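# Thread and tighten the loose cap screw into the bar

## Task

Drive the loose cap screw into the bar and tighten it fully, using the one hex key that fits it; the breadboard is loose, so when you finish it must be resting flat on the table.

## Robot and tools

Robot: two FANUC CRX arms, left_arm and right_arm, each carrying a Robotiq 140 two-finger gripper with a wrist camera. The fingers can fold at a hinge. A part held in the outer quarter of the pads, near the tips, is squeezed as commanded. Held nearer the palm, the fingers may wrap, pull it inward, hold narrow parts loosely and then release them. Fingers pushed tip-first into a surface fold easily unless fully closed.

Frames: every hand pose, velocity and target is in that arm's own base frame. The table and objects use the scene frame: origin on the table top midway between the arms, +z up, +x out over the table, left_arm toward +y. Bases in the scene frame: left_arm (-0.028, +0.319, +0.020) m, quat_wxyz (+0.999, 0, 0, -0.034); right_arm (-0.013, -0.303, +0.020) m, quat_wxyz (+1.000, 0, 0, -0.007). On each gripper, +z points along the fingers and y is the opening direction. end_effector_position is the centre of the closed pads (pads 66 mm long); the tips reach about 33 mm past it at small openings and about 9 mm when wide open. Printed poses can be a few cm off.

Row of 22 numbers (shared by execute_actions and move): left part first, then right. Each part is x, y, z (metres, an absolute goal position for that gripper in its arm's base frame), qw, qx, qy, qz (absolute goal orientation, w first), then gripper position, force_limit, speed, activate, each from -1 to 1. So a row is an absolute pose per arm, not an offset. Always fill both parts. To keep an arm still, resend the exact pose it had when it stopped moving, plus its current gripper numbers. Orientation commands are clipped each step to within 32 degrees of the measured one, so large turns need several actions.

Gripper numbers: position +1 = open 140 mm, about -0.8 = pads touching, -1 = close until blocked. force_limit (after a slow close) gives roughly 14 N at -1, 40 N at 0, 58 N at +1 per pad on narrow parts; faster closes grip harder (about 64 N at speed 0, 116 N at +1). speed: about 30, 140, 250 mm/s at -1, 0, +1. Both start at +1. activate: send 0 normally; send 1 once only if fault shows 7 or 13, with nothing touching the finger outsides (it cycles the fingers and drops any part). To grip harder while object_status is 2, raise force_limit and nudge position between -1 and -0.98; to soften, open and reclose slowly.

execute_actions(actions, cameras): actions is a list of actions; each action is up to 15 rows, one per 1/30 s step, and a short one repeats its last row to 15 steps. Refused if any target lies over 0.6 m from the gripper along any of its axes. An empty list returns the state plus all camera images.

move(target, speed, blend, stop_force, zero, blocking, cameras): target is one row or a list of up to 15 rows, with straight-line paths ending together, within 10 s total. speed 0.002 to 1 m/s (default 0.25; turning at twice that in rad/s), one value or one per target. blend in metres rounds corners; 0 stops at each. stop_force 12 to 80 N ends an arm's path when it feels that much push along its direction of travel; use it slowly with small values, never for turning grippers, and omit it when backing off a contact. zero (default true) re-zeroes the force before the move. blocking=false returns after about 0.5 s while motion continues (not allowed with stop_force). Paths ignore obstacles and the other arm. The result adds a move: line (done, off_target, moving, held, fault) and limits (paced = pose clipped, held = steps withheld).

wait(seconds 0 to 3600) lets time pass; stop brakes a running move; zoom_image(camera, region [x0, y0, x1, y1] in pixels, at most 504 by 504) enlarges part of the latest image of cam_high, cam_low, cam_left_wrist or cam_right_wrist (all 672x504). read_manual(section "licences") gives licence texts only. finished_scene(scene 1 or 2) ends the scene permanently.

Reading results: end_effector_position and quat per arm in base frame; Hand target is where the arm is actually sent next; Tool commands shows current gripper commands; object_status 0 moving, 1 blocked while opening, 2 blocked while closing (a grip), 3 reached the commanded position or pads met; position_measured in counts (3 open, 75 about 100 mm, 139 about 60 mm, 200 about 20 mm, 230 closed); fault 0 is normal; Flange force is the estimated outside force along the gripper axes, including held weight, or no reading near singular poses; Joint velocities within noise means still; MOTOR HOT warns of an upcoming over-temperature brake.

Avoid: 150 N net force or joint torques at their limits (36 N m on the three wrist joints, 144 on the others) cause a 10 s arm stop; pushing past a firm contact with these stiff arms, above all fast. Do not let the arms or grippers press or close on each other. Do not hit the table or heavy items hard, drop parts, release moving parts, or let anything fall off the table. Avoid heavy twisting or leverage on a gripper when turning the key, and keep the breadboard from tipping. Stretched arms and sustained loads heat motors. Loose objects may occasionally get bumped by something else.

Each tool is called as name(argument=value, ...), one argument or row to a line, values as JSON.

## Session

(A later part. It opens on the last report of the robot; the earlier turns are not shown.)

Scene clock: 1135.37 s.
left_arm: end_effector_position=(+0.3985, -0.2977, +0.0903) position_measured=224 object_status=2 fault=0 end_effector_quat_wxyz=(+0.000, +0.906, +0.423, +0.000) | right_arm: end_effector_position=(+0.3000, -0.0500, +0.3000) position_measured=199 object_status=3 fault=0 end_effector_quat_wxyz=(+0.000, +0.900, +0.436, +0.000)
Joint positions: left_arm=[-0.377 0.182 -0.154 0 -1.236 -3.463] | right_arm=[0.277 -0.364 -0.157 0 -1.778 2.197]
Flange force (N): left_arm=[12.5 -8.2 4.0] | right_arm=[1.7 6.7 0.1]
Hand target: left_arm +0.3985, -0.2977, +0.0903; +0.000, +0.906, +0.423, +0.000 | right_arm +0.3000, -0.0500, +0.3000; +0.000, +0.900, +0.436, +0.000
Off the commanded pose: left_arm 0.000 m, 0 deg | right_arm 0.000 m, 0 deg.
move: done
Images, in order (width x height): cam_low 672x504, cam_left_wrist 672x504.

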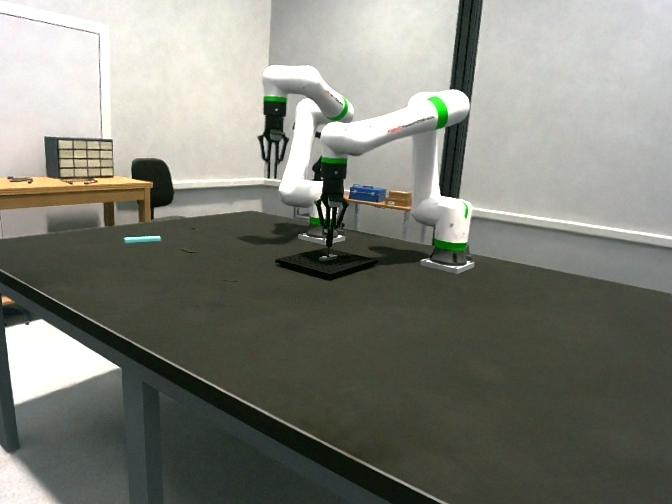

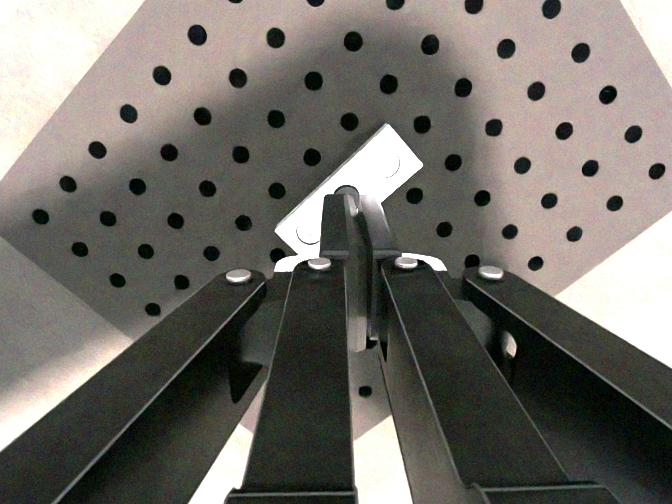

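move(
  target=[
    [0.3985,-0.2977,0.110,0,0.9063,0.4226,0,-1,0.5,-1,0,0.30,-0.05,0.30,0,0.9,0.436,0,-0.55,0,-1,0],
    [0.4,-0.2975,0.110,0,0.7071,0.7071,0,-1,0.5,-1,0,0.30,-0.05,0.30,0,0.9,0.436,0,-0.55,0,-1,0],
    [0.4,-0.2975,0.110,0,0,1,0,-1,0.5,-1,0,0.30,-0.05,0.30,0,0.9,0.436,0,-0.55,0,-1,0],
    [0.4,-0.2975,0.110,0,-0.7071,0.7071,0,-1,0.5,-1,0,0.30,-0.05,0.30,0,0.9,0.436,0,-0.55,0,-1,0],
    [0.4,-0.2975,0.110,0,1,0,0,-1,0.5,-1,0,0.30,-0.05,0.30,0,0.9,0.436,0,-0.55,0,-1,0],
    [0.3994,-0.2993,0.110,0,0.5736,0.8192,0,-1,0.5,-1,0,0.30,-0.05,0.30,0,0.9,0.436,0,-0.55,0,-1,0],
    [0.3994,-0.2993,0.0901,0,0.5736,0.8192,0,-1,0.5,-1,0,0.30,-0.05,0.30,0,0.9,0.436,0,-0.55,0,-1,0],
  ],
  speed=[0.2,0.9,0.9,0.9,0.9,0.9,0.05],
  blend=[0.005,0.03,0.03,0.03,0.03,0,0],
)

move(
  target=[
    [0.3984,-0.2967,0.0897,0,1,0,0,-1,0.5,-1,0,0.30,-0.05,0.30,0,0.9,0.436,0,-0.55,0,-1,0],
    [0.4012,-0.2960,0.0894,0,0.7071,-0.7071,0,-1,0.5,-1,0,0.30,-0.05,0.30,0,0.9,0.436,0,-0.55,0,-1,0],
  ],
  speed=0.4,
  blend=[0.01,0],
)

move(
  target=[
    [0.4013,-0.2985,0.0891,0,0,-1,0,-1,0.5,-1,0,0.30,-0.05,0.30,0,0.9,0.436,0,-0.55,0,-1,0],
    [0.3990,-0.2986,0.0888,0,-0.7071,-0.7071,0,-1,0.5,-1,0,0.30,-0.05,0.30,0,0.9,0.436,0,-0.55,0,-1,0],
    [0.3985,-0.2977,0.0886,0,-0.9063,-0.4226,0,-1,0.5,-1,0,0.30,-0.05,0.30,0,0.9,0.436,0,-0.55,0,-1,0],
  ],
  speed=0.4,
  blend=[0.01,0.01,0],
)

move(
  target=[
    [0.3985,-0.2977,0.110,0,0.9063,0.4226,0,-1,0.5,-1,0,0.30,-0.05,0.30,0,0.9,0.436,0,-0.55,0,-1,0],
    [0.4,-0.2975,0.110,0,0.7071,0.7071,0,-1,0.5,-1,0,0.30,-0.05,0.30,0,0.9,0.436,0,-0.55,0,-1,0],
    [0.4,-0.2975,0.110,0,0,1,0,-1,0.5,-1,0,0.30,-0.05,0.30,0,0.9,0.436,0,-0.55,0,-1,0],
    [0.4,-0.2975,0.110,0,-0.7071,0.7071,0,-1,0.5,-1,0,0.30,-0.05,0.30,0,0.9,0.436,0,-0.55,0,-1,0],
    [0.4,-0.2975,0.110,0,1,0,0,-1,0.5,-1,0,0.30,-0.05,0.30,0,0.9,0.436,0,-0.55,0,-1,0],
    [0.3994,-0.2993,0.110,0,0.5736,0.8192,0,-1,0.5,-1,0,0.30,-0.05,0.30,0,0.9,0.436,0,-0.55,0,-1,0],
  ],
  speed=[0.2,0.9,0.9,0.9,0.9,0.9],
  blend=[0.005,0.03,0.03,0.03,0.03,0],
  cameras=["cam_left_wrist"],
)

zoom_image(
  camera="cam_left_wrist",
  region=[290, 120, 410, 218],
)

Scene clock: 1162.57 s.
left_arm: end_effector_position=(+0.3995, -0.2993, +0.0903) position_measured=224 object_status=2 fault=0 end_effector_quat_wxyz=(+0.000, +0.574, +0.819, +0.000) | right_arm: end_effector_position=(+0.3000, -0.0500, +0.3000) position_measured=199 object_status=3 fault=0 end_effector_quat_wxyz=(+0.000, +0.900, +0.436, +0.000)
Joint positions: left_arm=[-0.38 0.186 -0.149 0 -1.236 3.87] | right_arm=[0.277 -0.364 -0.157 0 -1.778 2.197]
Flange force (N): left_arm=[15.6 -3.5 -52.3] | right_arm=[1.6 7.2 0.0]
Hand target: left_arm +0.3994, -0.2993, +0.0901; +0.000, +0.574, +0.819, +0.000 | right_arm +0.3000, -0.0500, +0.3000; +0.000, +0.900, +0.436, +0.000
Off the commanded pose: left_arm 0.000 m, 0 deg | right_arm 0.000 m, 0 deg.
move: done

Scene clock: 1167.43 s.
left_arm: end_effector_position=(+0.4012, -0.2960, +0.0894) position_measured=224 object_status=2 fault=0 end_effector_quat_wxyz=(+0.000, +0.707, -0.707, +0.000) | right_arm: end_effector_position=(+0.3000, -0.0500, +0.3000) position_measured=199 object_status=3 fault=0 end_effector_quat_wxyz=(+0.000, +0.900, +0.436, +0.000)
Joint positions: left_arm=[-0.372 0.185 -0.152 0 -1.234 0.372] | right_arm=[0.277 -0.364 -0.157 0 -1.778 2.197]
Flange force (N): left_arm=[-14.7 16.1 -16.2] | right_arm=[2.2 7.2 -0.3]
Hand target: left_arm +0.4012, -0.2960, +0.0894; +0.000, +0.707, -0.707, +0.000 | right_arm +0.3000, -0.0500, +0.3000; +0.000, +0.900, +0.436, +0.000
Off the commanded pose: left_arm 0.000 m, 0 deg | right_arm 0.000 m, 0 deg.
move: done

Scene clock: 1172.73 s.
left_arm: end_effector_position=(+0.3985, -0.2977, +0.0886) position_measured=224 object_status=2 fault=0 end_effector_quat_wxyz=(+0.000, +0.906, +0.423, +0.000) | right_arm: end_effector_position=(+0.3000, -0.0500, +0.3000) position_measured=199 object_status=3 fault=0 end_effector_quat_wxyz=(+0.000, +0.900, +0.436, +0.000)
Joint positions: left_arm=[-0.377 0.183 -0.156 0 -1.232 -3.463] | right_arm=[0.277 -0.364 -0.157 0 -1.778 2.197]
Flange force (N): left_arm=[13.6 -10.5 -10.9] | right_arm=[1.3 7.2 0.2]
Hand target: left_arm +0.3985, -0.2977, +0.0886; +0.000, +0.906, +0.423, +0.000 | right_arm +0.3000, -0.0500, +0.3000; +0.000, +0.900, +0.436, +0.000
Off the commanded pose: left_arm 0.000 m, 0 deg | right_arm 0.000 m, 0 deg.
move: done

Scene clock: 1177.73 s.
left_arm: end_effector_position=(+0.3994, -0.2993, +0.1100) position_measured=224 object_status=2 fault=0 end_effector_quat_wxyz=(+0.000, +0.574, +0.819, +0.000) | right_arm: end_effector_position=(+0.3000, -0.0500, +0.3000) position_measured=199 object_status=3 fault=0 end_effector_quat_wxyz=(+0.000, +0.900, +0.436, +0.000)
Joint positions: left_arm=[-0.38 0.171 -0.118 0 -1.282 3.87] | right_arm=[0.277 -0.364 -0.157 0 -1.778 2.197]
Flange force (N): left_arm=[7.6 -0.9 2.1] | right_arm=[1.6 7.0 0.2]
Hand target: left_arm +0.3994, -0.2993, +0.1100; +0.000, +0.574, +0.819, +0.000 | right_arm +0.3000, -0.0500, +0.3000; +0.000, +0.900, +0.436, +0.000
Off the commanded pose: left_arm 0.000 m, 0 deg | right_arm 0.000 m, 0 deg.
move: done

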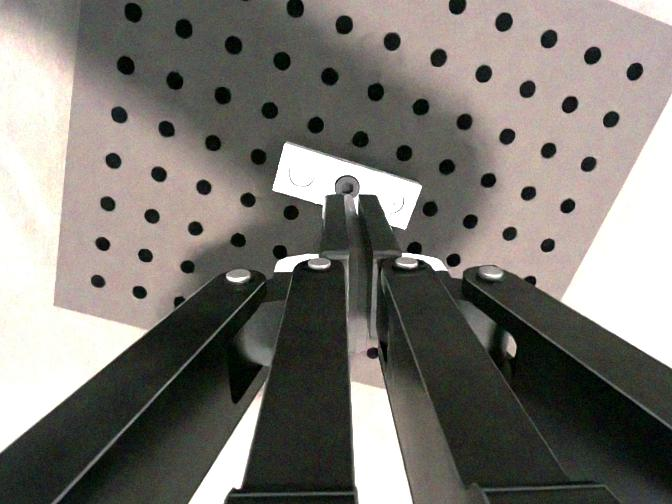

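Scaled by 4.200.

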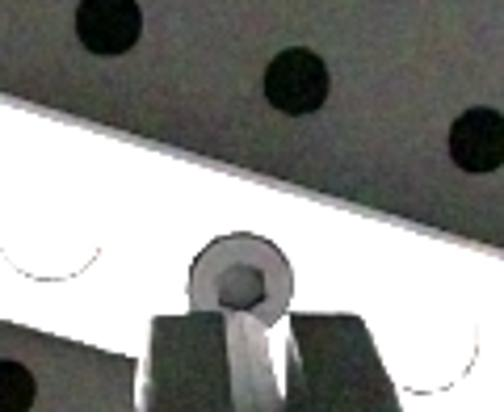

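move(
  target=[0.3994,-0.2993,0.087,0,0.5736,0.8192,0,-1,0.5,-1,0,0.30,-0.05,0.30,0,0.9,0.436,0,-0.55,0,-1,0],
  speed=0.02,
  stop_force=14,
  cameras=["cam_left_wrist"],
)

zoom_image(
  camera="cam_left_wrist",
  region=[290, 150, 410, 230],
)

Scene clock: 1193.10 s.
left_arm: end_effector_position=(+0.3995, -0.2993, +0.0887) position_measured=224 object_status=2 fault=0 end_effector_quat_wxyz=(+0.000, +0.574, +0.819, +0.000) | right_arm: end_effector_position=(+0.3000, -0.0500, +0.3000) position_measured=199 object_status=3 fault=0 end_effector_quat_wxyz=(+0.000, +0.900, +0.436, +0.000)
Joint positions: left_arm=[-0.38 0.187 -0.151 0 -1.232 3.87] | right_arm=[0.277 -0.364 -0.157 0 -1.778 2.197]
Flange force (N): left_arm=[15.0 -2.3 -42.3] | right_arm=[1.9 6.9 0.0]
Hand target: left_arm +0.3995, -0.2993, +0.0887; +0.000, +0.574, +0.819, +0.000 | right_arm +0.3000, -0.0500, +0.3000; +0.000, +0.900, +0.436, +0.000
Off the commanded pose: left_arm 0.002 m, 0 deg | right_arm 0.000 m, 0 deg.
move: contact (left_arm)

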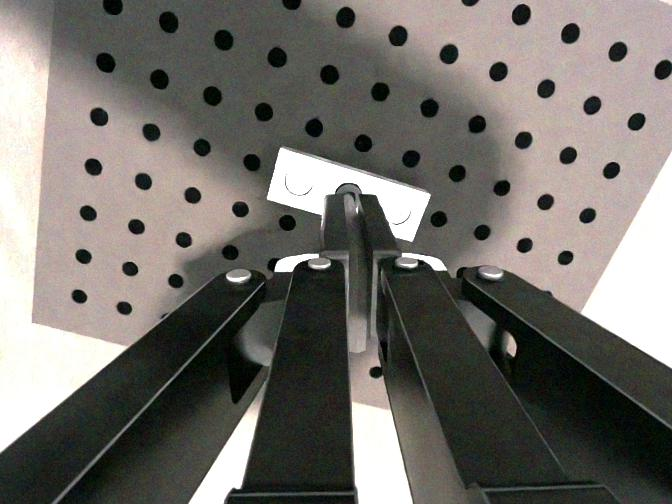

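Scaled by 4.200.

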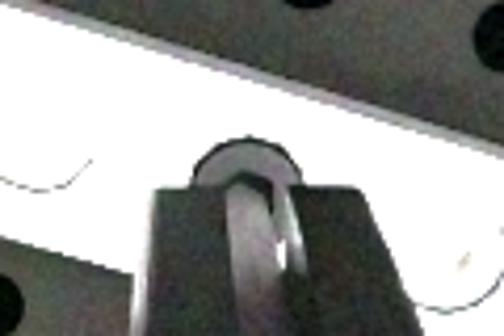

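move(
  target=[
    [0.3994,-0.2993,0.091,0,0.5736,0.8192,0,-1,0.5,-1,0,0.30,-0.05,0.30,0,0.9,0.436,0,-0.55,0,-1,0],
    [0.3990,-0.2983,0.091,0,0.5736,0.8192,0,-1,0.5,-1,0,0.30,-0.05,0.30,0,0.9,0.436,0,-0.55,0,-1,0],
  ],
  speed=0.05,
)

move(
  target=[0.3990,-0.2983,0.080,0,0.5736,0.8192,0,-1,0.5,-1,0,0.30,-0.05,0.30,0,0.9,0.436,0,-0.55,0,-1,0],
  speed=0.01,
  stop_force=14,
  cameras=["cam_left_wrist"],
)

zoom_image(
  camera="cam_left_wrist",
  region=[290, 150, 410, 230],
)

Scene clock: 1203.10 s.
left_arm: end_effector_position=(+0.3990, -0.2983, +0.0910) position_measured=224 object_status=2 fault=0 end_effector_quat_wxyz=(+0.000, +0.574, +0.819, +0.000) | right_arm: end_effector_position=(+0.3000, -0.0500, +0.3000) position_measured=199 object_status=3 fault=0 end_effector_quat_wxyz=(+0.000, +0.900, +0.436, +0.000)
Joint positions: left_arm=[-0.378 0.183 -0.15 0 -1.238 3.869] | right_arm=[0.277 -0.364 -0.157 0 -1.778 2.197]
Flange force (N): left_arm=[8.3 -0.6 1.6] | right_arm=[1.6 7.1 0.1]
Hand target: left_arm +0.3990, -0.2983, +0.0910; +0.000, +0.574, +0.819, +0.000 | right_arm +0.3000, -0.0500, +0.3000; +0.000, +0.900, +0.436, +0.000
Off the commanded pose: left_arm 0.000 m, 0 deg | right_arm 0.000 m, 0 deg.
move: done

Scene clock: 1203.90 s.
left_arm: end_effector_position=(+0.3990, -0.2984, +0.0889) position_measured=224 object_status=2 fault=0 end_effector_quat_wxyz=(+0.000, +0.574, +0.819, +0.000) | right_arm: end_effector_position=(+0.3000, -0.0500, +0.3000) position_measured=199 object_status=3 fault=0 end_effector_quat_wxyz=(+0.000, +0.900, +0.436, +0.000)
Joint positions: left_arm=[-0.378 0.185 -0.154 0 -1.232 3.869] | right_arm=[0.277 -0.364 -0.157 0 -1.778 2.197]
Flange force (N): left_arm=[14.6 -2.8 -28.5] | right_arm=[1.8 6.9 0.2]
Hand target: left_arm +0.3990, -0.2984, +0.0889; +0.000, +0.574, +0.819, +0.000 | right_arm +0.3000, -0.0500, +0.3000; +0.000, +0.900, +0.436, +0.000
Off the commanded pose: left_arm 0.009 m, 0 deg | right_arm 0.000 m, 0 deg.
move: contact (left_arm)

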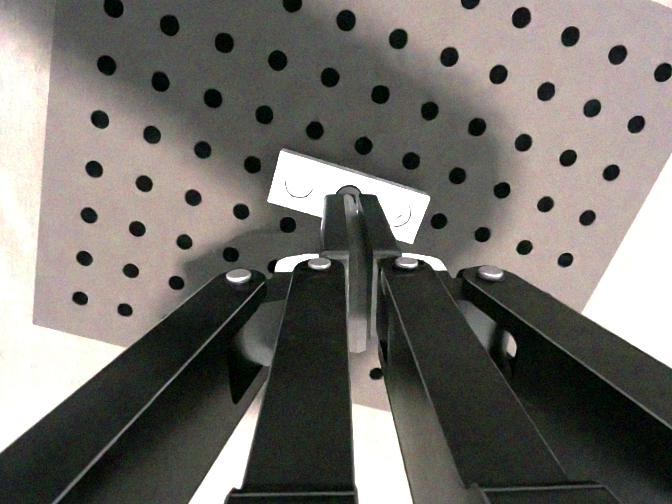

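Scaled by 4.200.

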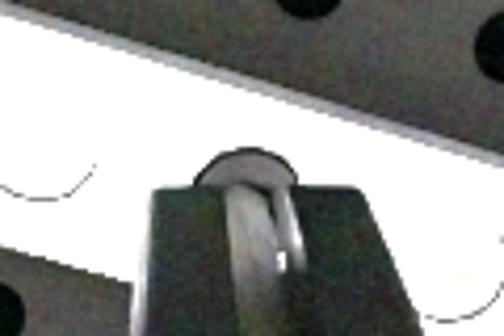

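move(
  target=[
    [0.3990,-0.2983,0.0915,0,0.5736,0.8192,0,-1,0.5,-1,0,0.30,-0.05,0.30,0,0.9,0.436,0,-0.55,0,-1,0],
    [0.3992,-0.2968,0.0915,0,0.5736,0.8192,0,-1,0.5,-1,0,0.30,-0.05,0.30,0,0.9,0.436,0,-0.55,0,-1,0],
  ],
  speed=0.05,
  cameras=["cam_left_wrist"],
)

zoom_image(
  camera="cam_left_wrist",
  region=[290, 150, 410, 230],
)

move(
  target=[0.3992,-0.2968,0.080,0,0.5736,0.8192,0,-1,0.5,-1,0,0.30,-0.05,0.30,0,0.9,0.436,0,-0.55,0,-1,0],
  speed=0.01,
  stop_force=14,
  cameras=["cam_left_wrist"],
)

zoom_image(
  camera="cam_left_wrist",
  region=[290, 150, 410, 230],
)

Scene clock: 1223.20 s.
left_arm: end_effector_position=(+0.3992, -0.2968, +0.0915) position_measured=224 object_status=2 fault=0 end_effector_quat_wxyz=(+0.000, +0.574, +0.819, +0.000) | right_arm: end_effector_position=(+0.3000, -0.0500, +0.3000) position_measured=199 object_status=3 fault=0 end_effector_quat_wxyz=(+0.000, +0.900, +0.436, +0.000)
Joint positions: left_arm=[-0.375 0.181 -0.152 0 -1.239 3.866] | right_arm=[0.277 -0.364 -0.157 0 -1.778 2.197]
Flange force (N): left_arm=[7.3 -1.8 1.5] | right_arm=[1.7 6.8 0.0]
Hand target: left_arm +0.3992, -0.2968, +0.0915; +0.000, +0.574, +0.819, +0.000 | right_arm +0.3000, -0.0500, +0.3000; +0.000, +0.900, +0.436, +0.000
Off the commanded pose: left_arm 0.000 m, 0 deg | right_arm 0.000 m, 0 deg.
move: done

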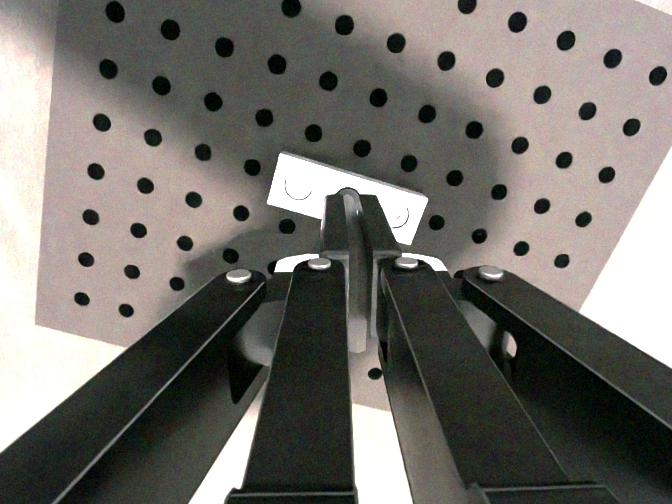

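Scaled by 4.200.

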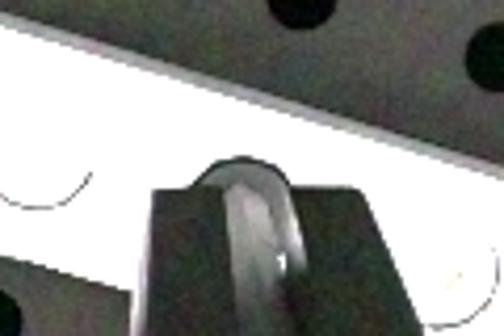

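Scene clock: 1224.03 s.
left_arm: end_effector_position=(+0.3992, -0.2968, +0.0890) position_measured=224 object_status=2 fault=0 end_effector_quat_wxyz=(+0.000, +0.574, +0.819, +0.000) | right_arm: end_effector_position=(+0.3000, -0.0500, +0.3000) position_measured=199 object_status=3 fault=0 end_effector_quat_wxyz=(+0.000, +0.900, +0.436, +0.000)
Joint positions: left_arm=[-0.375 0.183 -0.156 0 -1.232 3.866] | right_arm=[0.277 -0.364 -0.157 0 -1.778 2.197]
Flange force (N): left_arm=[13.8 -2.6 -26.5] | right_arm=[1.3 6.7 0.4]
Hand target: left_arm +0.3992, -0.2968, +0.0890; +0.000, +0.574, +0.819, +0.000 | right_arm +0.3000, -0.0500, +0.3000; +0.000, +0.900, +0.436, +0.000
Off the commanded pose: left_arm 0.009 m, 0 deg | right_arm 0.000 m, 0 deg.
move: contact (left_arm)

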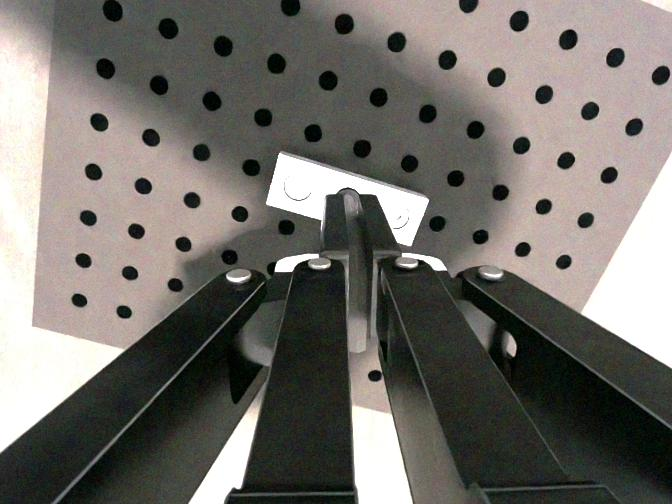

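Scaled by 4.200.

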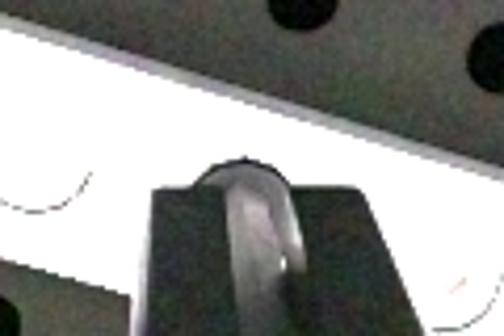

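move(
  target=[0.3994,-0.2990,0.118,0,0.5736,0.8192,0,-1,0.5,-1,0,0.30,-0.05,0.30,0,0.9,0.436,0,-0.55,0,-1,0],
  speed=0.1,
  cameras=["cam_left_wrist"],
)

zoom_image(
  camera="cam_left_wrist",
  region=[320, 165, 375, 210],
)

Scene clock: 1229.37 s.
left_arm: end_effector_position=(+0.3994, -0.2990, +0.1180) position_measured=224 object_status=2 fault=0 end_effector_quat_wxyz=(+0.000, +0.574, +0.819, +0.000) | right_arm: end_effector_position=(+0.3000, -0.0500, +0.3000) position_measured=199 object_status=3 fault=0 end_effector_quat_wxyz=(+0.000, +0.900, +0.436, +0.000)
Joint positions: left_arm=[-0.379 0.165 -0.106 0 -1.3 3.87] | right_arm=[0.277 -0.364 -0.157 0 -1.778 2.197]
Flange force (N): left_arm=[8.2 -1.2 1.6] | right_arm=[1.6 6.5 0.5]
Hand target: left_arm +0.3994, -0.2990, +0.1180; +0.000, +0.574, +0.819, +0.000 | right_arm +0.3000, -0.0500, +0.3000; +0.000, +0.900, +0.436, +0.000
Off the commanded pose: left_arm 0.000 m, 0 deg | right_arm 0.000 m, 0 deg.
move: done

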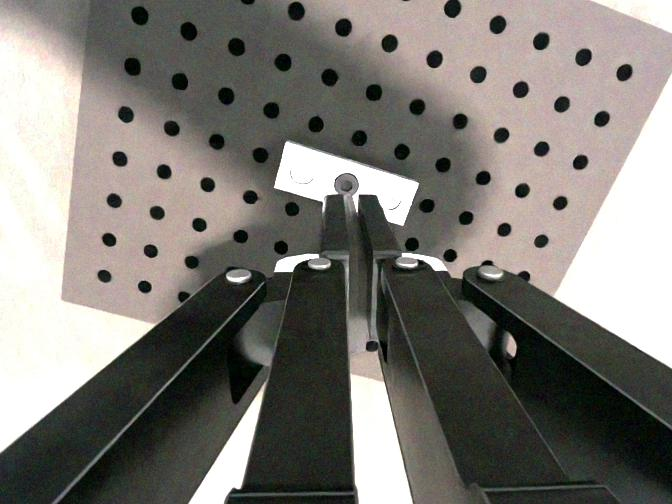

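Scaled by 9.164.

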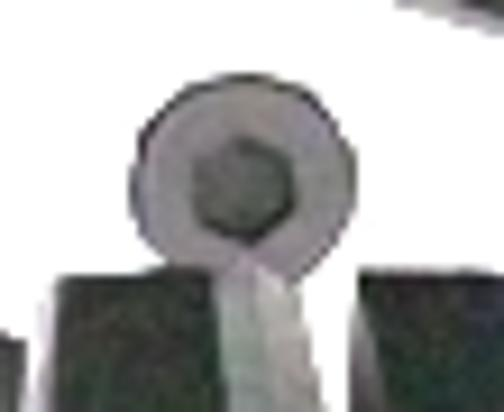

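move(
  target=[
    [0.3996,-0.2979,0.095,0,0.5736,0.8192,0,-1,0.5,-1,0,0.30,-0.05,0.30,0,0.9,0.436,0,-0.55,0,-1,0],
    [0.3996,-0.2979,0.0886,0,0.5736,0.8192,0,-1,0.5,-1,0,0.30,-0.05,0.30,0,0.9,0.436,0,-0.55,0,-1,0],
  ],
  speed=[0.1,0.02],
)

move(
  target=[
    [0.3995,-0.2977,0.0885,0,0.6428,0.766,0,-1,0.5,-1,0,0.30,-0.05,0.30,0,0.9,0.436,0,-0.55,0,-1,0],
    [0.3994,-0.2975,0.0885,0,0.766,0.6428,0,-1,0.5,-1,0,0.30,-0.05,0.30,0,0.9,0.436,0,-0.55,0,-1,0],
  ],
  speed=0.1,
  blend=[0.003,0],
)

move(
  target=[0.3994,-0.2975,0.080,0,0.766,0.6428,0,-1,0.5,-1,0,0.30,-0.05,0.30,0,0.9,0.436,0,-0.55,0,-1,0],
  speed=0.01,
  stop_force=14,
)

move(
  target=[0.3994,-0.2985,0.118,0,0.766,0.6428,0,-1,0.5,-1,0,0.30,-0.05,0.30,0,0.9,0.436,0,-0.55,0,-1,0],
  speed=0.1,
  cameras=["cam_left_wrist"],
)

zoom_image(
  camera="cam_left_wrist",
  region=[320, 165, 375, 210],
)

Scene clock: 1256.70 s.
left_arm: end_effector_position=(+0.3996, -0.2979, +0.0887) position_measured=224 object_status=2 fault=0 end_effector_quat_wxyz=(+0.000, +0.574, +0.819, +0.000) | right_arm: end_effector_position=(+0.3000, -0.0500, +0.3000) position_measured=199 object_status=3 fault=0 end_effector_quat_wxyz=(+0.000, +0.900, +0.436, +0.000)
Joint positions: left_arm=[-0.377 0.185 -0.153 0 -1.232 3.867] | right_arm=[0.277 -0.364 -0.157 0 -1.778 2.197]
Flange force (N): left_arm=[8.6 1.2 -10.9] | right_arm=[1.6 7.0 -0.1]
Hand target: left_arm +0.3996, -0.2979, +0.0886; +0.000, +0.574, +0.819, +0.000 | right_arm +0.3000, -0.0500, +0.3000; +0.000, +0.900, +0.436, +0.000
Off the commanded pose: left_arm 0.000 m, 0 deg | right_arm 0.000 m, 0 deg.
move: done

Scene clock: 1259.63 s.
left_arm: end_effector_position=(+0.3994, -0.2975, +0.0885) position_measured=224 object_status=2 fault=0 end_effector_quat_wxyz=(+0.000, +0.766, +0.643, +0.000) | right_arm: end_effector_position=(+0.3000, -0.0500, +0.3000) position_measured=199 object_status=3 fault=0 end_effector_quat_wxyz=(+0.000, +0.900, +0.436, +0.000)
Joint positions: left_arm=[-0.376 0.185 -0.154 0 -1.232 3.343] | right_arm=[0.277 -0.364 -0.157 0 -1.778 2.197]
Flange force (N): left_arm=[5.0 -6.2 -8.9] | right_arm=[1.7 7.2 0.0]
Hand target: left_arm +0.3994, -0.2975, +0.0885; +0.000, +0.766, +0.643, +0.000 | right_arm +0.3000, -0.0500, +0.3000; +0.000, +0.900, +0.436, +0.000
Off the commanded pose: left_arm 0.000 m, 0 deg | right_arm 0.000 m, 0 deg.
move: done

Scene clock: 1260.27 s.
left_arm: end_effector_position=(+0.3994, -0.2975, +0.0881) position_measured=224 object_status=2 fault=0 end_effector_quat_wxyz=(+0.000, +0.766, +0.643, +0.000) | right_arm: end_effector_position=(+0.3000, -0.0500, +0.3000) position_measured=199 object_status=3 fault=0 end_effector_quat_wxyz=(+0.000, +0.900, +0.436, +0.000)
Joint positions: left_arm=[-0.376 0.185 -0.155 0 -1.23 3.343] | right_arm=[0.277 -0.364 -0.157 0 -1.778 2.197]
Flange force (N): left_arm=[10.2 -11.6 -34.3] | right_arm=[1.7 6.9 0.1]
Hand target: left_arm +0.3994, -0.2975, +0.0881; +0.000, +0.766, +0.643, +0.000 | right_arm +0.3000, -0.0500, +0.3000; +0.000, +0.900, +0.436, +0.000
Off the commanded pose: left_arm 0.008 m, 0 deg | right_arm 0.000 m, 0 deg.
move: contact (left_arm)

Scene clock: 1260.90 s.
left_arm: end_effector_position=(+0.3994, -0.2985, +0.1181) position_measured=224 object_status=2 fault=0 end_effector_quat_wxyz=(+0.000, +0.766, +0.643, +0.000) | right_arm: end_effector_position=(+0.3000, -0.0500, +0.3000) position_measured=199 object_status=3 fault=0 end_effector_quat_wxyz=(+0.000, +0.900, +0.436, +0.000)
Joint positions: left_arm=[-0.378 0.164 -0.106 0 -1.3 3.345] | right_arm=[0.277 -0.364 -0.157 0 -1.778 2.197]
Flange force (N): left_arm=[6.0 -5.0 2.0] | right_arm=[1.9 6.6 0.3]
Hand target: left_arm +0.3994, -0.2985, +0.1180; +0.000, +0.766, +0.643, +0.000 | right_arm +0.3000, -0.0500, +0.3000; +0.000, +0.900, +0.436, +0.000
Off the commanded pose: left_arm 0.000 m, 0 deg | right_arm 0.000 m, 0 deg.
move: done

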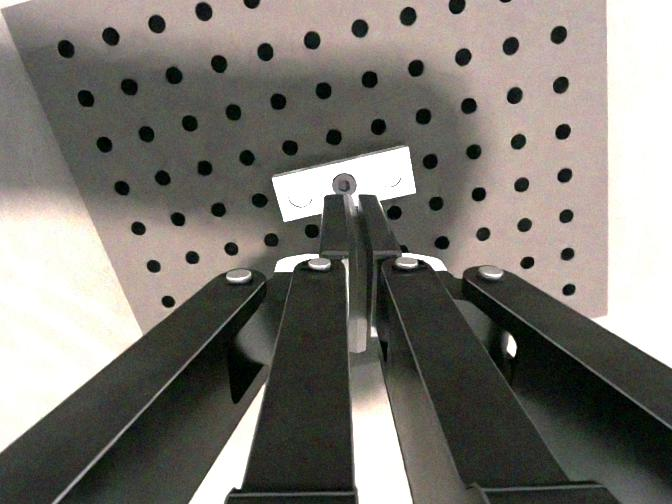

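Scaled by 9.164.

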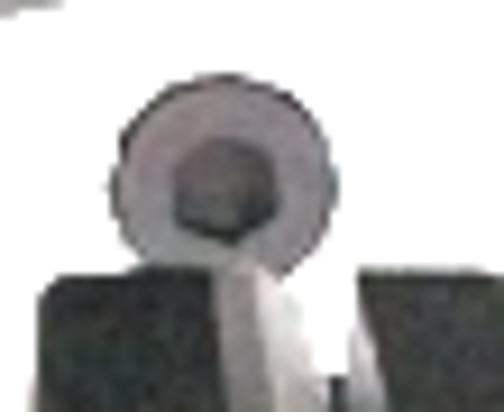

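move(
  target=[
    [0.3988,-0.2976,0.095,0,0.766,0.6428,0,-1,0.5,-1,0,0.30,-0.05,0.30,0,0.9,0.436,0,-0.55,0,-1,0],
    [0.3988,-0.2976,0.0883,0,0.766,0.6428,0,-1,0.5,-1,0,0.30,-0.05,0.30,0,0.9,0.436,0,-0.55,0,-1,0],
    [0.3990,-0.2958,0.0880,0,1,0,0,-1,0.5,-1,0,0.30,-0.05,0.30,0,0.9,0.436,0,-0.55,0,-1,0],
    [0.4010,-0.2958,0.0877,0,0.7071,-0.7071,0,-1,0.5,-1,0,0.30,-0.05,0.30,0,0.9,0.436,0,-0.55,0,-1,0],
    [0.4010,-0.2978,0.0874,0,0,-1,0,-1,0.5,-1,0,0.30,-0.05,0.30,0,0.9,0.436,0,-0.55,0,-1,0],
    [0.3990,-0.2978,0.0871,0,-0.7071,-0.7071,0,-1,0.5,-1,0,0.30,-0.05,0.30,0,0.9,0.436,0,-0.55,0,-1,0],
    [0.3986,-0.2969,0.0870,0,-0.9063,-0.4226,0,-1,0.5,-1,0,0.30,-0.05,0.30,0,0.9,0.436,0,-0.55,0,-1,0],
  ],
  speed=[0.1,0.03,0.5,0.5,0.5,0.5,0.5],
  blend=[0.002,0,0.01,0.01,0.01,0.01,0],
)

move(
  target=[
    [0.3986,-0.2969,0.118,0,0.9063,0.4226,0,-1,0.5,-1,0,0.30,-0.05,0.30,0,0.9,0.436,0,-0.55,0,-1,0],
    [0.4,-0.2975,0.118,0,0.7071,0.7071,0,-1,0.5,-1,0,0.30,-0.05,0.30,0,0.9,0.436,0,-0.55,0,-1,0],
    [0.4,-0.2975,0.118,0,0,1,0,-1,0.5,-1,0,0.30,-0.05,0.30,0,0.9,0.436,0,-0.55,0,-1,0],
    [0.4,-0.2975,0.118,0,-0.7071,0.7071,0,-1,0.5,-1,0,0.30,-0.05,0.30,0,0.9,0.436,0,-0.55,0,-1,0],
    [0.4,-0.2975,0.118,0,1,0,0,-1,0.5,-1,0,0.30,-0.05,0.30,0,0.9,0.436,0,-0.55,0,-1,0],
    [0.3994,-0.2990,0.118,0,0.5736,0.8192,0,-1,0.5,-1,0,0.30,-0.05,0.30,0,0.9,0.436,0,-0.55,0,-1,0],
  ],
  speed=[0.2,0.9,0.9,0.9,0.9,0.9],
  blend=[0.005,0.03,0.03,0.03,0.03,0],
  cameras=["cam_left_wrist"],
)

zoom_image(
  camera="cam_left_wrist",
  region=[320, 165, 375, 210],
)

Scene clock: 1291.20 s.
left_arm: end_effector_position=(+0.3986, -0.2969, +0.0870) position_measured=224 object_status=2 fault=0 end_effector_quat_wxyz=(+0.000, +0.906, +0.423, +0.000) | right_arm: end_effector_position=(+0.3000, -0.0500, +0.3000) position_measured=199 object_status=3 fault=0 end_effector_quat_wxyz=(+0.000, +0.900, +0.436, +0.000)
Joint positions: left_arm=[-0.376 0.183 -0.16 0 -1.228 -3.464] | right_arm=[0.277 -0.364 -0.157 0 -1.778 2.197]
Flange force (N): left_arm=[4.6 -4.0 -17.4] | right_arm=[1.7 7.2 0.2]
Hand target: left_arm +0.3986, -0.2969, +0.0870; +0.000, +0.906, +0.423, +0.000 | right_arm +0.3000, -0.0500, +0.3000; +0.000, +0.900, +0.436, +0.000
Off the commanded pose: left_arm 0.000 m, 0 deg | right_arm 0.000 m, 0 deg.
move: done

Scene clock: 1296.23 s.
left_arm: end_effector_position=(+0.3994, -0.2990, +0.1180) position_measured=224 object_status=2 fault=0 end_effector_quat_wxyz=(+0.000, +0.574, +0.819, +0.000) | right_arm: end_effector_position=(+0.3000, -0.0500, +0.3000) position_measured=199 object_status=3 fault=0 end_effector_quat_wxyz=(+0.000, +0.900, +0.436, +0.000)
Joint positions: left_arm=[-0.379 0.165 -0.106 0 -1.3 3.87] | right_arm=[0.277 -0.364 -0.157 0 -1.778 2.197]
Flange force (N): left_arm=[7.8 -1.5 2.3] | right_arm=[1.9 6.6 -0.1]
Hand target: left_arm +0.3994, -0.2990, +0.1180; +0.000, +0.574, +0.819, +0.000 | right_arm +0.3000, -0.0500, +0.3000; +0.000, +0.900, +0.436, +0.000
Off the commanded pose: left_arm 0.000 m, 0 deg | right_arm 0.000 m, 0 deg.
move: done

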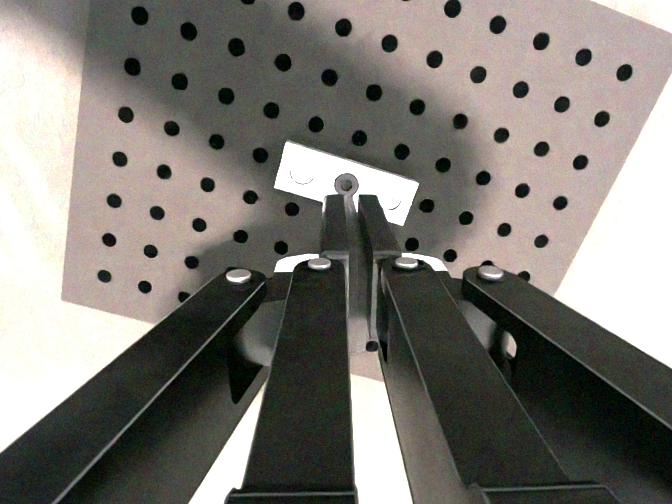

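Scaled by 9.164.

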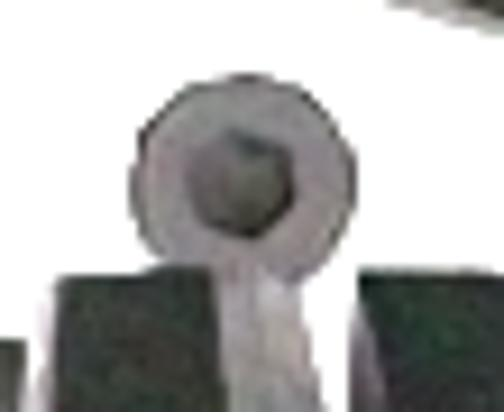

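move(
  target=[
    [0.3994,-0.2981,0.095,0,0.5736,0.8192,0,-1,0.5,-1,0,0.30,-0.05,0.30,0,0.9,0.436,0,-0.55,0,-1,0],
    [0.3994,-0.2981,0.0869,0,0.5736,0.8192,0,-1,0.5,-1,0,0.30,-0.05,0.30,0,0.9,0.436,0,-0.55,0,-1,0],
  ],
  speed=[0.1,0.03],
  blend=[0.002,0],
)

move(
  target=[
    [0.3990,-0.2958,0.0866,0,1,0,0,-1,0.5,-1,0,0.30,-0.05,0.30,0,0.9,0.436,0,-0.55,0,-1,0],
    [0.4010,-0.2958,0.0863,0,0.7071,-0.7071,0,-1,0.5,-1,0,0.30,-0.05,0.30,0,0.9,0.436,0,-0.55,0,-1,0],
  ],
  speed=0.4,
  blend=[0.01,0],
  cameras=["cam_left_wrist"],
)

move(
  target=[
    [0.4010,-0.2978,0.0860,0,0,-1,0,-1,0.5,-1,0,0.30,-0.05,0.30,0,0.9,0.436,0,-0.55,0,-1,0],
    [0.3990,-0.2978,0.0857,0,-0.7071,-0.7071,0,-1,0.5,-1,0,0.30,-0.05,0.30,0,0.9,0.436,0,-0.55,0,-1,0],
    [0.3986,-0.2969,0.0856,0,-0.9063,-0.4226,0,-1,0.5,-1,0,0.30,-0.05,0.30,0,0.9,0.436,0,-0.55,0,-1,0],
  ],
  speed=0.4,
  blend=[0.01,0.01,0],
)

move(
  target=[
    [0.3986,-0.2969,0.118,0,0.9063,0.4226,0,-1,0.5,-1,0,0.30,-0.05,0.30,0,0.9,0.436,0,-0.55,0,-1,0],
    [0.4,-0.2975,0.118,0,0.7071,0.7071,0,-1,0.5,-1,0,0.30,-0.05,0.30,0,0.9,0.436,0,-0.55,0,-1,0],
    [0.4,-0.2975,0.118,0,0,1,0,-1,0.5,-1,0,0.30,-0.05,0.30,0,0.9,0.436,0,-0.55,0,-1,0],
    [0.4,-0.2975,0.118,0,-0.7071,0.7071,0,-1,0.5,-1,0,0.30,-0.05,0.30,0,0.9,0.436,0,-0.55,0,-1,0],
    [0.4,-0.2975,0.118,0,1,0,0,-1,0.5,-1,0,0.30,-0.05,0.30,0,0.9,0.436,0,-0.55,0,-1,0],
    [0.3994,-0.2990,0.118,0,0.5736,0.8192,0,-1,0.5,-1,0,0.30,-0.05,0.30,0,0.9,0.436,0,-0.55,0,-1,0],
  ],
  speed=[0.2,0.9,0.9,0.9,0.9,0.9],
  blend=[0.005,0.03,0.03,0.03,0.03,0],
  cameras=["cam_left_wrist"],
)

zoom_image(
  camera="cam_left_wrist",
  region=[320, 165, 375, 210],
)

Scene clock: 1322.90 s.
left_arm: end_effector_position=(+0.3995, -0.2981, +0.0870) position_measured=224 object_status=2 fault=0 end_effector_quat_wxyz=(+0.000, +0.574, +0.819, +0.000) | right_arm: end_effector_position=(+0.3000, -0.0500, +0.3000) position_measured=199 object_status=3 fault=0 end_effector_quat_wxyz=(+0.000, +0.900, +0.436, +0.000)
Joint positions: left_arm=[-0.377 0.187 -0.156 0 -1.228 3.868] | right_arm=[0.277 -0.364 -0.157 0 -1.778 2.197]
Flange force (N): left_arm=[13.2 3.8 -29.5] | right_arm=[2.1 6.7 0.2]
Hand target: left_arm +0.3994, -0.2981, +0.0869; +0.000, +0.574, +0.819, +0.000 | right_arm +0.3000, -0.0500, +0.3000; +0.000, +0.900, +0.436, +0.000
Off the commanded pose: left_arm 0.000 m, 0 deg | right_arm 0.000 m, 0 deg.
move: done

Scene clock: 1327.77 s.
left_arm: end_effector_position=(+0.4010, -0.2958, +0.0863) position_measured=224 object_status=2 fault=0 end_effector_quat_wxyz=(+0.000, +0.707, -0.707, +0.000) | right_arm: end_effector_position=(+0.3000, -0.0500, +0.3000) position_measured=199 object_status=3 fault=0 end_effector_quat_wxyz=(+0.000, +0.900, +0.436, +0.000)
Joint positions: left_arm=[-0.372 0.187 -0.157 0 -1.227 0.372] | right_arm=[0.277 -0.364 -0.157 0 -1.778 2.197]
Flange force (N): left_arm=[-10.3 15.0 -30.4] | right_arm=[1.7 6.7 0.4]
Hand target: left_arm +0.4010, -0.2958, +0.0863; +0.000, +0.707, -0.707, +0.000 | right_arm +0.3000, -0.0500, +0.3000; +0.000, +0.900, +0.436, +0.000
Off the commanded pose: left_arm 0.000 m, 0 deg | right_arm 0.000 m, 0 deg.
move: done

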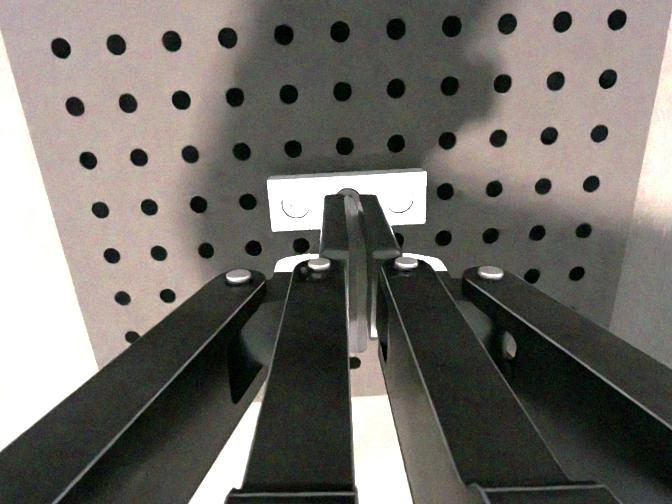

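Scene clock: 1333.07 s.
left_arm: end_effector_position=(+0.3986, -0.2969, +0.0856) position_measured=224 object_status=2 fault=0 end_effector_quat_wxyz=(+0.000, +0.906, +0.423, +0.000) | right_arm: end_effector_position=(+0.3000, -0.0500, +0.3000) position_measured=199 object_status=3 fault=0 end_effector_quat_wxyz=(+0.000, +0.900, +0.436, +0.000)
Joint positions: left_arm=[-0.376 0.185 -0.162 0 -1.225 -3.464] | right_arm=[0.277 -0.364 -0.157 0 -1.778 2.197]
Flange force (N): left_arm=[10.3 -1.5 3.0] | right_arm=[1.7 7.1 -0.2]
Hand target: left_arm +0.3986, -0.2969, +0.0856; +0.000, +0.906, +0.423, +0.000 | right_arm +0.3000, -0.0500, +0.3000; +0.000, +0.900, +0.436, +0.000
Off the commanded pose: left_arm 0.000 m, 0 deg | right_arm 0.000 m, 0 deg.
move: done

Scene clock: 1338.10 s.
left_arm: end_effector_position=(+0.3994, -0.2990, +0.1180) position_measured=224 object_status=2 fault=0 end_effector_quat_wxyz=(+0.000, +0.574, +0.819, +0.000) | right_arm: end_effector_position=(+0.3000, -0.0500, +0.3000) position_measured=199 object_status=3 fault=0 end_effector_quat_wxyz=(+0.000, +0.900, +0.436, +0.000)
Joint positions: left_arm=[-0.379 0.165 -0.106 0 -1.3 3.87] | right_arm=[0.277 -0.364 -0.157 0 -1.778 2.197]
Flange force (N): left_arm=[8.3 -1.6 1.8] | right_arm=[1.7 7.0 0.1]
Hand target: left_arm +0.3994, -0.2990, +0.1180; +0.000, +0.574, +0.819, +0.000 | right_arm +0.3000, -0.0500, +0.3000; +0.000, +0.900, +0.436, +0.000
Off the commanded pose: left_arm 0.000 m, 0 deg | right_arm 0.000 m, 0 deg.
move: done

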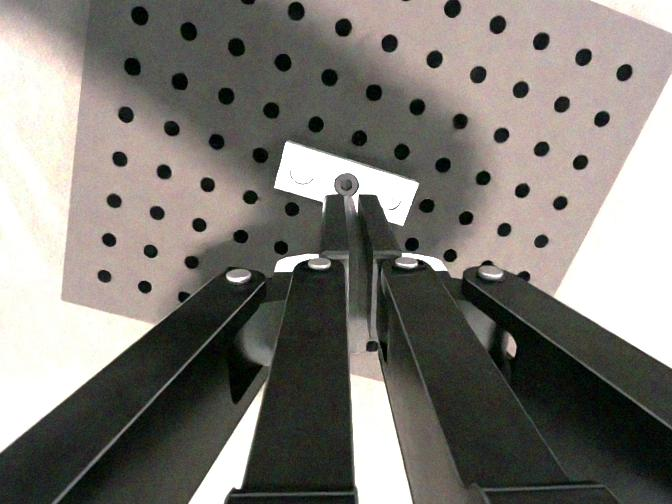

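Scaled by 9.164.

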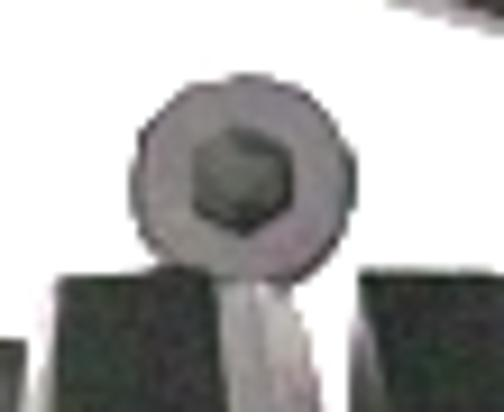

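move(
  target=[
    [0.3994,-0.2981,0.095,0,0.5736,0.8192,0,-1,0.5,-1,0,0.30,-0.05,0.30,0,0.9,0.436,0,-0.55,0,-1,0],
    [0.3994,-0.2981,0.0855,0,0.5736,0.8192,0,-1,0.5,-1,0,0.30,-0.05,0.30,0,0.9,0.436,0,-0.55,0,-1,0],
    [0.3990,-0.2958,0.0851,0,1,0,0,-1,0.5,-1,0,0.30,-0.05,0.30,0,0.9,0.436,0,-0.55,0,-1,0],
    [0.4010,-0.2958,0.0848,0,0.7071,-0.7071,0,-1,0.5,-1,0,0.30,-0.05,0.30,0,0.9,0.436,0,-0.55,0,-1,0],
    [0.4010,-0.2978,0.0845,0,0,-1,0,-1,0.5,-1,0,0.30,-0.05,0.30,0,0.9,0.436,0,-0.55,0,-1,0],
  ],
  speed=[0.1,0.05,0.5,0.5,0.5],
  blend=[0.002,0,0.01,0.01,0],
)

move(
  target=[
    [0.3990,-0.2978,0.0842,0,-0.7071,-0.7071,0,-1,0.5,-1,0,0.30,-0.05,0.30,0,0.9,0.436,0,-0.55,0,-1,0],
    [0.3986,-0.2969,0.0841,0,-0.9063,-0.4226,0,-1,0.5,-1,0,0.30,-0.05,0.30,0,0.9,0.436,0,-0.55,0,-1,0],
  ],
  speed=0.4,
  blend=[0.01,0],
)

move(
  target=[
    [0.3986,-0.2969,0.110,0,0.9063,0.4226,0,-1,0.5,-1,0,0.30,-0.05,0.30,0,0.9,0.436,0,-0.55,0,-1,0],
    [0.4,-0.2975,0.110,0,0.7071,0.7071,0,-1,0.5,-1,0,0.30,-0.05,0.30,0,0.9,0.436,0,-0.55,0,-1,0],
    [0.4,-0.2975,0.110,0,0,1,0,-1,0.5,-1,0,0.30,-0.05,0.30,0,0.9,0.436,0,-0.55,0,-1,0],
    [0.4,-0.2975,0.110,0,-0.7071,0.7071,0,-1,0.5,-1,0,0.30,-0.05,0.30,0,0.9,0.436,0,-0.55,0,-1,0],
    [0.4,-0.2975,0.110,0,1,0,0,-1,0.5,-1,0,0.30,-0.05,0.30,0,0.9,0.436,0,-0.55,0,-1,0],
    [0.3994,-0.2981,0.095,0,0.5736,0.8192,0,-1,0.5,-1,0,0.30,-0.05,0.30,0,0.9,0.436,0,-0.55,0,-1,0],
    [0.3994,-0.2981,0.0842,0,0.5736,0.8192,0,-1,0.5,-1,0,0.30,-0.05,0.30,0,0.9,0.436,0,-0.55,0,-1,0],
  ],
  speed=[0.2,0.9,0.9,0.9,0.9,0.9,0.05],
  blend=[0.005,0.03,0.03,0.03,0.03,0,0],
)

move(
  target=[
    [0.3990,-0.2958,0.0839,0,1,0,0,-1,0.5,-1,0,0.30,-0.05,0.30,0,0.9,0.436,0,-0.55,0,-1,0],
    [0.4010,-0.2958,0.0836,0,0.7071,-0.7071,0,-1,0.5,-1,0,0.30,-0.05,0.30,0,0.9,0.436,0,-0.55,0,-1,0],
    [0.4010,-0.2978,0.0833,0,0,-1,0,-1,0.5,-1,0,0.30,-0.05,0.30,0,0.9,0.436,0,-0.55,0,-1,0],
    [0.3990,-0.2978,0.0830,0,-0.7071,-0.7071,0,-1,0.5,-1,0,0.30,-0.05,0.30,0,0.9,0.436,0,-0.55,0,-1,0],
    [0.3986,-0.2969,0.0828,0,-0.9063,-0.4226,0,-1,0.5,-1,0,0.30,-0.05,0.30,0,0.9,0.436,0,-0.55,0,-1,0],
  ],
  speed=0.5,
  blend=[0.01,0.01,0.01,0.01,0],
)

move(
  target=[
    [0.3986,-0.2969,0.118,0,0.9063,0.4226,0,-1,0.5,-1,0,0.30,-0.05,0.30,0,0.9,0.436,0,-0.55,0,-1,0],
    [0.4,-0.2975,0.118,0,0.7071,0.7071,0,-1,0.5,-1,0,0.30,-0.05,0.30,0,0.9,0.436,0,-0.55,0,-1,0],
    [0.4,-0.2975,0.118,0,0,1,0,-1,0.5,-1,0,0.30,-0.05,0.30,0,0.9,0.436,0,-0.55,0,-1,0],
    [0.4,-0.2975,0.118,0,-0.7071,0.7071,0,-1,0.5,-1,0,0.30,-0.05,0.30,0,0.9,0.436,0,-0.55,0,-1,0],
    [0.4,-0.2975,0.118,0,1,0,0,-1,0.5,-1,0,0.30,-0.05,0.30,0,0.9,0.436,0,-0.55,0,-1,0],
    [0.3994,-0.2990,0.118,0,0.5736,0.8192,0,-1,0.5,-1,0,0.30,-0.05,0.30,0,0.9,0.436,0,-0.55,0,-1,0],
  ],
  speed=[0.2,0.9,0.9,0.9,0.9,0.9],
  blend=[0.005,0.03,0.03,0.03,0.03,0],
  cameras=["cam_left_wrist"],
)

zoom_image(
  camera="cam_left_wrist",
  region=[320, 165, 375, 210],
)

Scene clock: 1389.20 s.
left_arm: end_effector_position=(+0.4010, -0.2978, +0.0845) position_measured=224 object_status=2 fault=0 end_effector_quat_wxyz=(+0.000, +0.000, +1.000, +0.000) | right_arm: end_effector_position=(+0.3000, -0.0500, +0.3000) position_measured=199 object_status=3 fault=0 end_effector_quat_wxyz=(+0.000, +0.900, +0.436, +0.000)
Joint positions: left_arm=[-0.375 0.191 -0.156 0 -1.223 -1.195] | right_arm=[0.277 -0.364 -0.157 0 -1.778 2.197]
Flange force (N): left_arm=[1.6 25.0 -27.4] | right_arm=[1.4 7.1 0.1]
Hand target: left_arm +0.4010, -0.2978, +0.0845; +0.000, +0.000, +1.000, +0.000 | right_arm +0.3000, -0.0500, +0.3000; +0.000, +0.900, +0.436, +0.000
Off the commanded pose: left_arm 0.000 m, 0 deg | right_arm 0.000 m, 0 deg.
move: done

Scene clock: 1392.53 s.
left_arm: end_effector_position=(+0.3986, -0.2969, +0.0841) position_measured=224 object_status=2 fault=0 end_effector_quat_wxyz=(+0.000, +0.906, +0.423, +0.000) | right_arm: end_effector_position=(+0.3000, -0.0500, +0.3000) position_measured=199 object_status=3 fault=0 end_effector_quat_wxyz=(+0.000, +0.900, +0.436, +0.000)
Joint positions: left_arm=[-0.376 0.186 -0.164 0 -1.221 -3.464] | right_arm=[0.277 -0.364 -0.157 0 -1.778 2.197]
Flange force (N): left_arm=[-0.9 -14.4 4.2] | right_arm=[1.9 6.7 0.3]
Hand target: left_arm +0.3986, -0.2969, +0.0841; +0.000, +0.906, +0.423, +0.000 | right_arm +0.3000, -0.0500, +0.3000; +0.000, +0.900, +0.436, +0.000
Off the commanded pose: left_arm 0.000 m, 0 deg | right_arm 0.000 m, 0 deg.
move: done

Scene clock: 1397.90 s.
left_arm: end_effector_position=(+0.3994, -0.2981, +0.0843) position_measured=224 object_status=2 fault=0 end_effector_quat_wxyz=(+0.000, +0.574, +0.819, +0.000) | right_arm: end_effector_position=(+0.3000, -0.0500, +0.3000) position_measured=199 object_status=3 fault=0 end_effector_quat_wxyz=(+0.000, +0.900, +0.436, +0.000)
Joint positions: left_arm=[-0.377 0.189 -0.16 0 -1.222 3.868] | right_arm=[0.277 -0.364 -0.157 0 -1.778 2.197]
Flange force (N): left_arm=[14.0 -2.4 -47.9] | right_arm=[1.8 7.2 0.0]
Hand target: left_arm +0.3994, -0.2981, +0.0842; +0.000, +0.574, +0.819, +0.000 | right_arm +0.3000, -0.0500, +0.3000; +0.000, +0.900, +0.436, +0.000
Off the commanded pose: left_arm 0.000 m, 0 deg | right_arm 0.000 m, 0 deg.
move: done

Scene clock: 1405.80 s.
left_arm: end_effector_position=(+0.3986, -0.2969, +0.0828) position_measured=224 object_status=2 fault=0 end_effector_quat_wxyz=(+0.000, +0.906, +0.423, +0.000) | right_arm: end_effector_position=(+0.3000, -0.0500, +0.3000) position_measured=199 object_status=3 fault=0 end_effector_quat_wxyz=(+0.000, +0.900, +0.436, +0.000)
Joint positions: left_arm=[-0.376 0.187 -0.166 0 -1.218 -3.464] | right_arm=[0.277 -0.364 -0.157 0 -1.778 2.197]
Flange force (N): left_arm=[10.3 -6.7 -49.1] | right_arm=[1.5 7.0 0.1]
Hand target: left_arm +0.3986, -0.2969, +0.0828; +0.000, +0.906, +0.423, +0.000 | right_arm +0.3000, -0.0500, +0.3000; +0.000, +0.900, +0.436, +0.000
Off the commanded pose: left_arm 0.000 m, 0 deg | right_arm 0.000 m, 0 deg.
move: done

Scene clock: 1410.87 s.
left_arm: end_effector_position=(+0.3994, -0.2990, +0.1180) position_measured=224 object_status=2 fault=0 end_effector_quat_wxyz=(+0.000, +0.574, +0.819, +0.000) | right_arm: end_effector_position=(+0.3000, -0.0500, +0.3000) position_measured=199 object_status=3 fault=0 end_effector_quat_wxyz=(+0.000, +0.900, +0.436, +0.000)
Joint positions: left_arm=[-0.379 0.165 -0.106 0 -1.3 3.87] | right_arm=[0.277 -0.364 -0.157 0 -1.778 2.197]
Flange force (N): left_arm=[7.5 -1.2 2.0] | right_arm=[2.0 7.0 -0.1]
Hand target: left_arm +0.3994, -0.2990, +0.1180; +0.000, +0.574, +0.819, +0.000 | right_arm +0.3000, -0.0500, +0.3000; +0.000, +0.900, +0.436, +0.000
Off the commanded pose: left_arm 0.000 m, 0 deg | right_arm 0.000 m, 0 deg.
move: done

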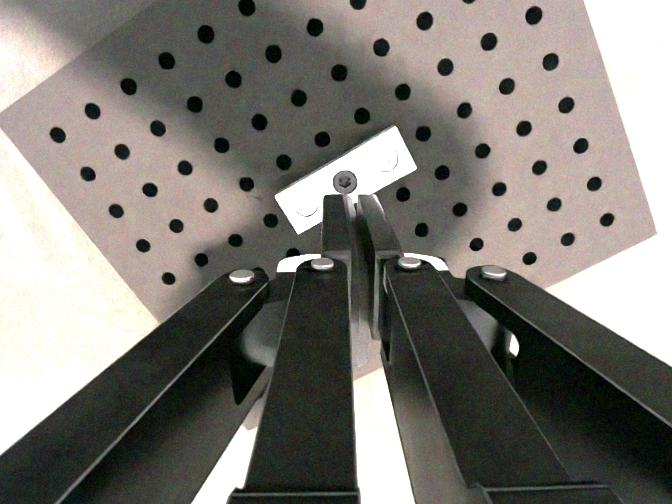

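Scaled by 9.164.

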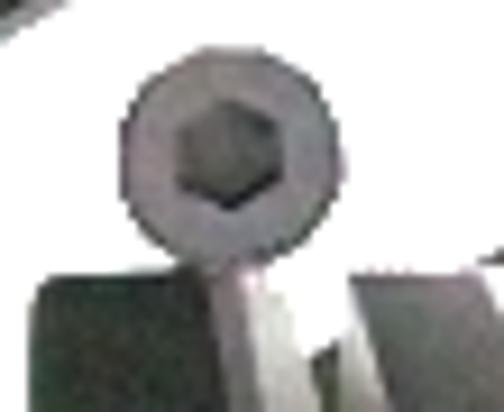

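move(
  target=[0.42,-0.18,0.26,0,0.5736,0.8192,0,-1,0.5,-1,0,0.30,-0.05,0.30,0,0.9,0.436,0,-0.55,0,-1,0],
  speed=0.3,
  cameras=["cam_high","cam_left_wrist"],
)

zoom_image(
  camera="cam_high",
  region=[220, 120, 400, 280],
)

Scene clock: 1424.00 s.
left_arm: end_effector_position=(+0.4200, -0.1800, +0.2600) position_measured=224 object_status=2 fault=0 end_effector_quat_wxyz=(+0.000, +0.574, +0.819, +0.000) | right_arm: end_effector_position=(+0.3000, -0.0500, +0.3000) position_measured=199 object_status=3 fault=0 end_effector_quat_wxyz=(+0.000, +0.900, +0.436, +0.000)
Joint positions: left_arm=[-0.116 0.021 0.071 0 -1.621 3.607] | right_arm=[0.277 -0.364 -0.157 0 -1.778 2.197]
Flange force (N): left_arm=[8.6 -2.0 4.3] | right_arm=[1.7 6.4 0.4]
Hand target: left_arm +0.4200, -0.1800, +0.2600; +0.000, +0.574, +0.819, +0.000 | right_arm +0.3000, -0.0500, +0.3000; +0.000, +0.900, +0.436, +0.000
Off the commanded pose: left_arm 0.000 m, 0 deg | right_arm 0.000 m, 0 deg.
move: done

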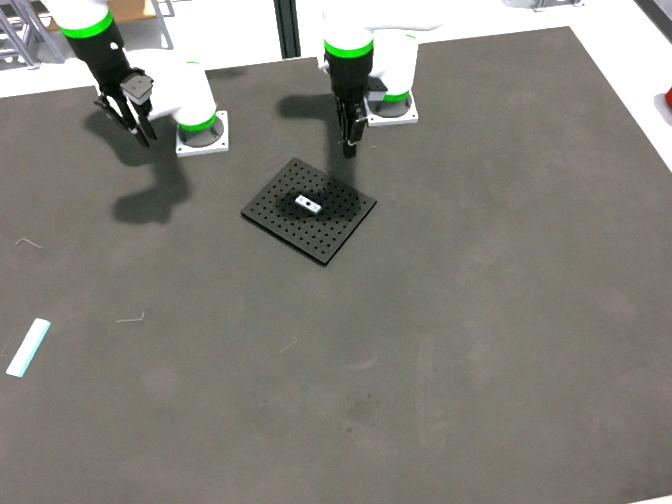

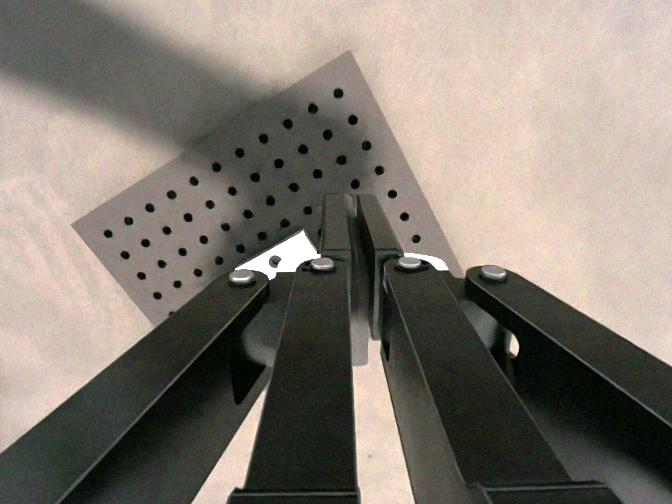

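Scaled by 2.800.

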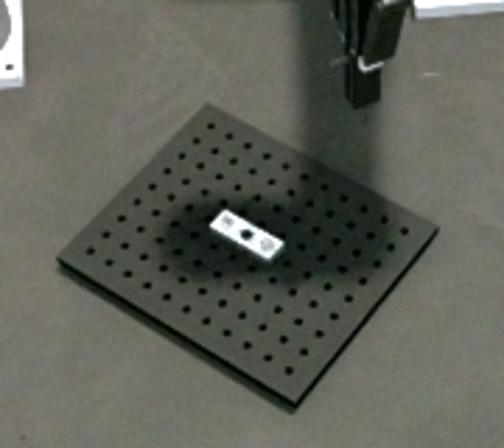

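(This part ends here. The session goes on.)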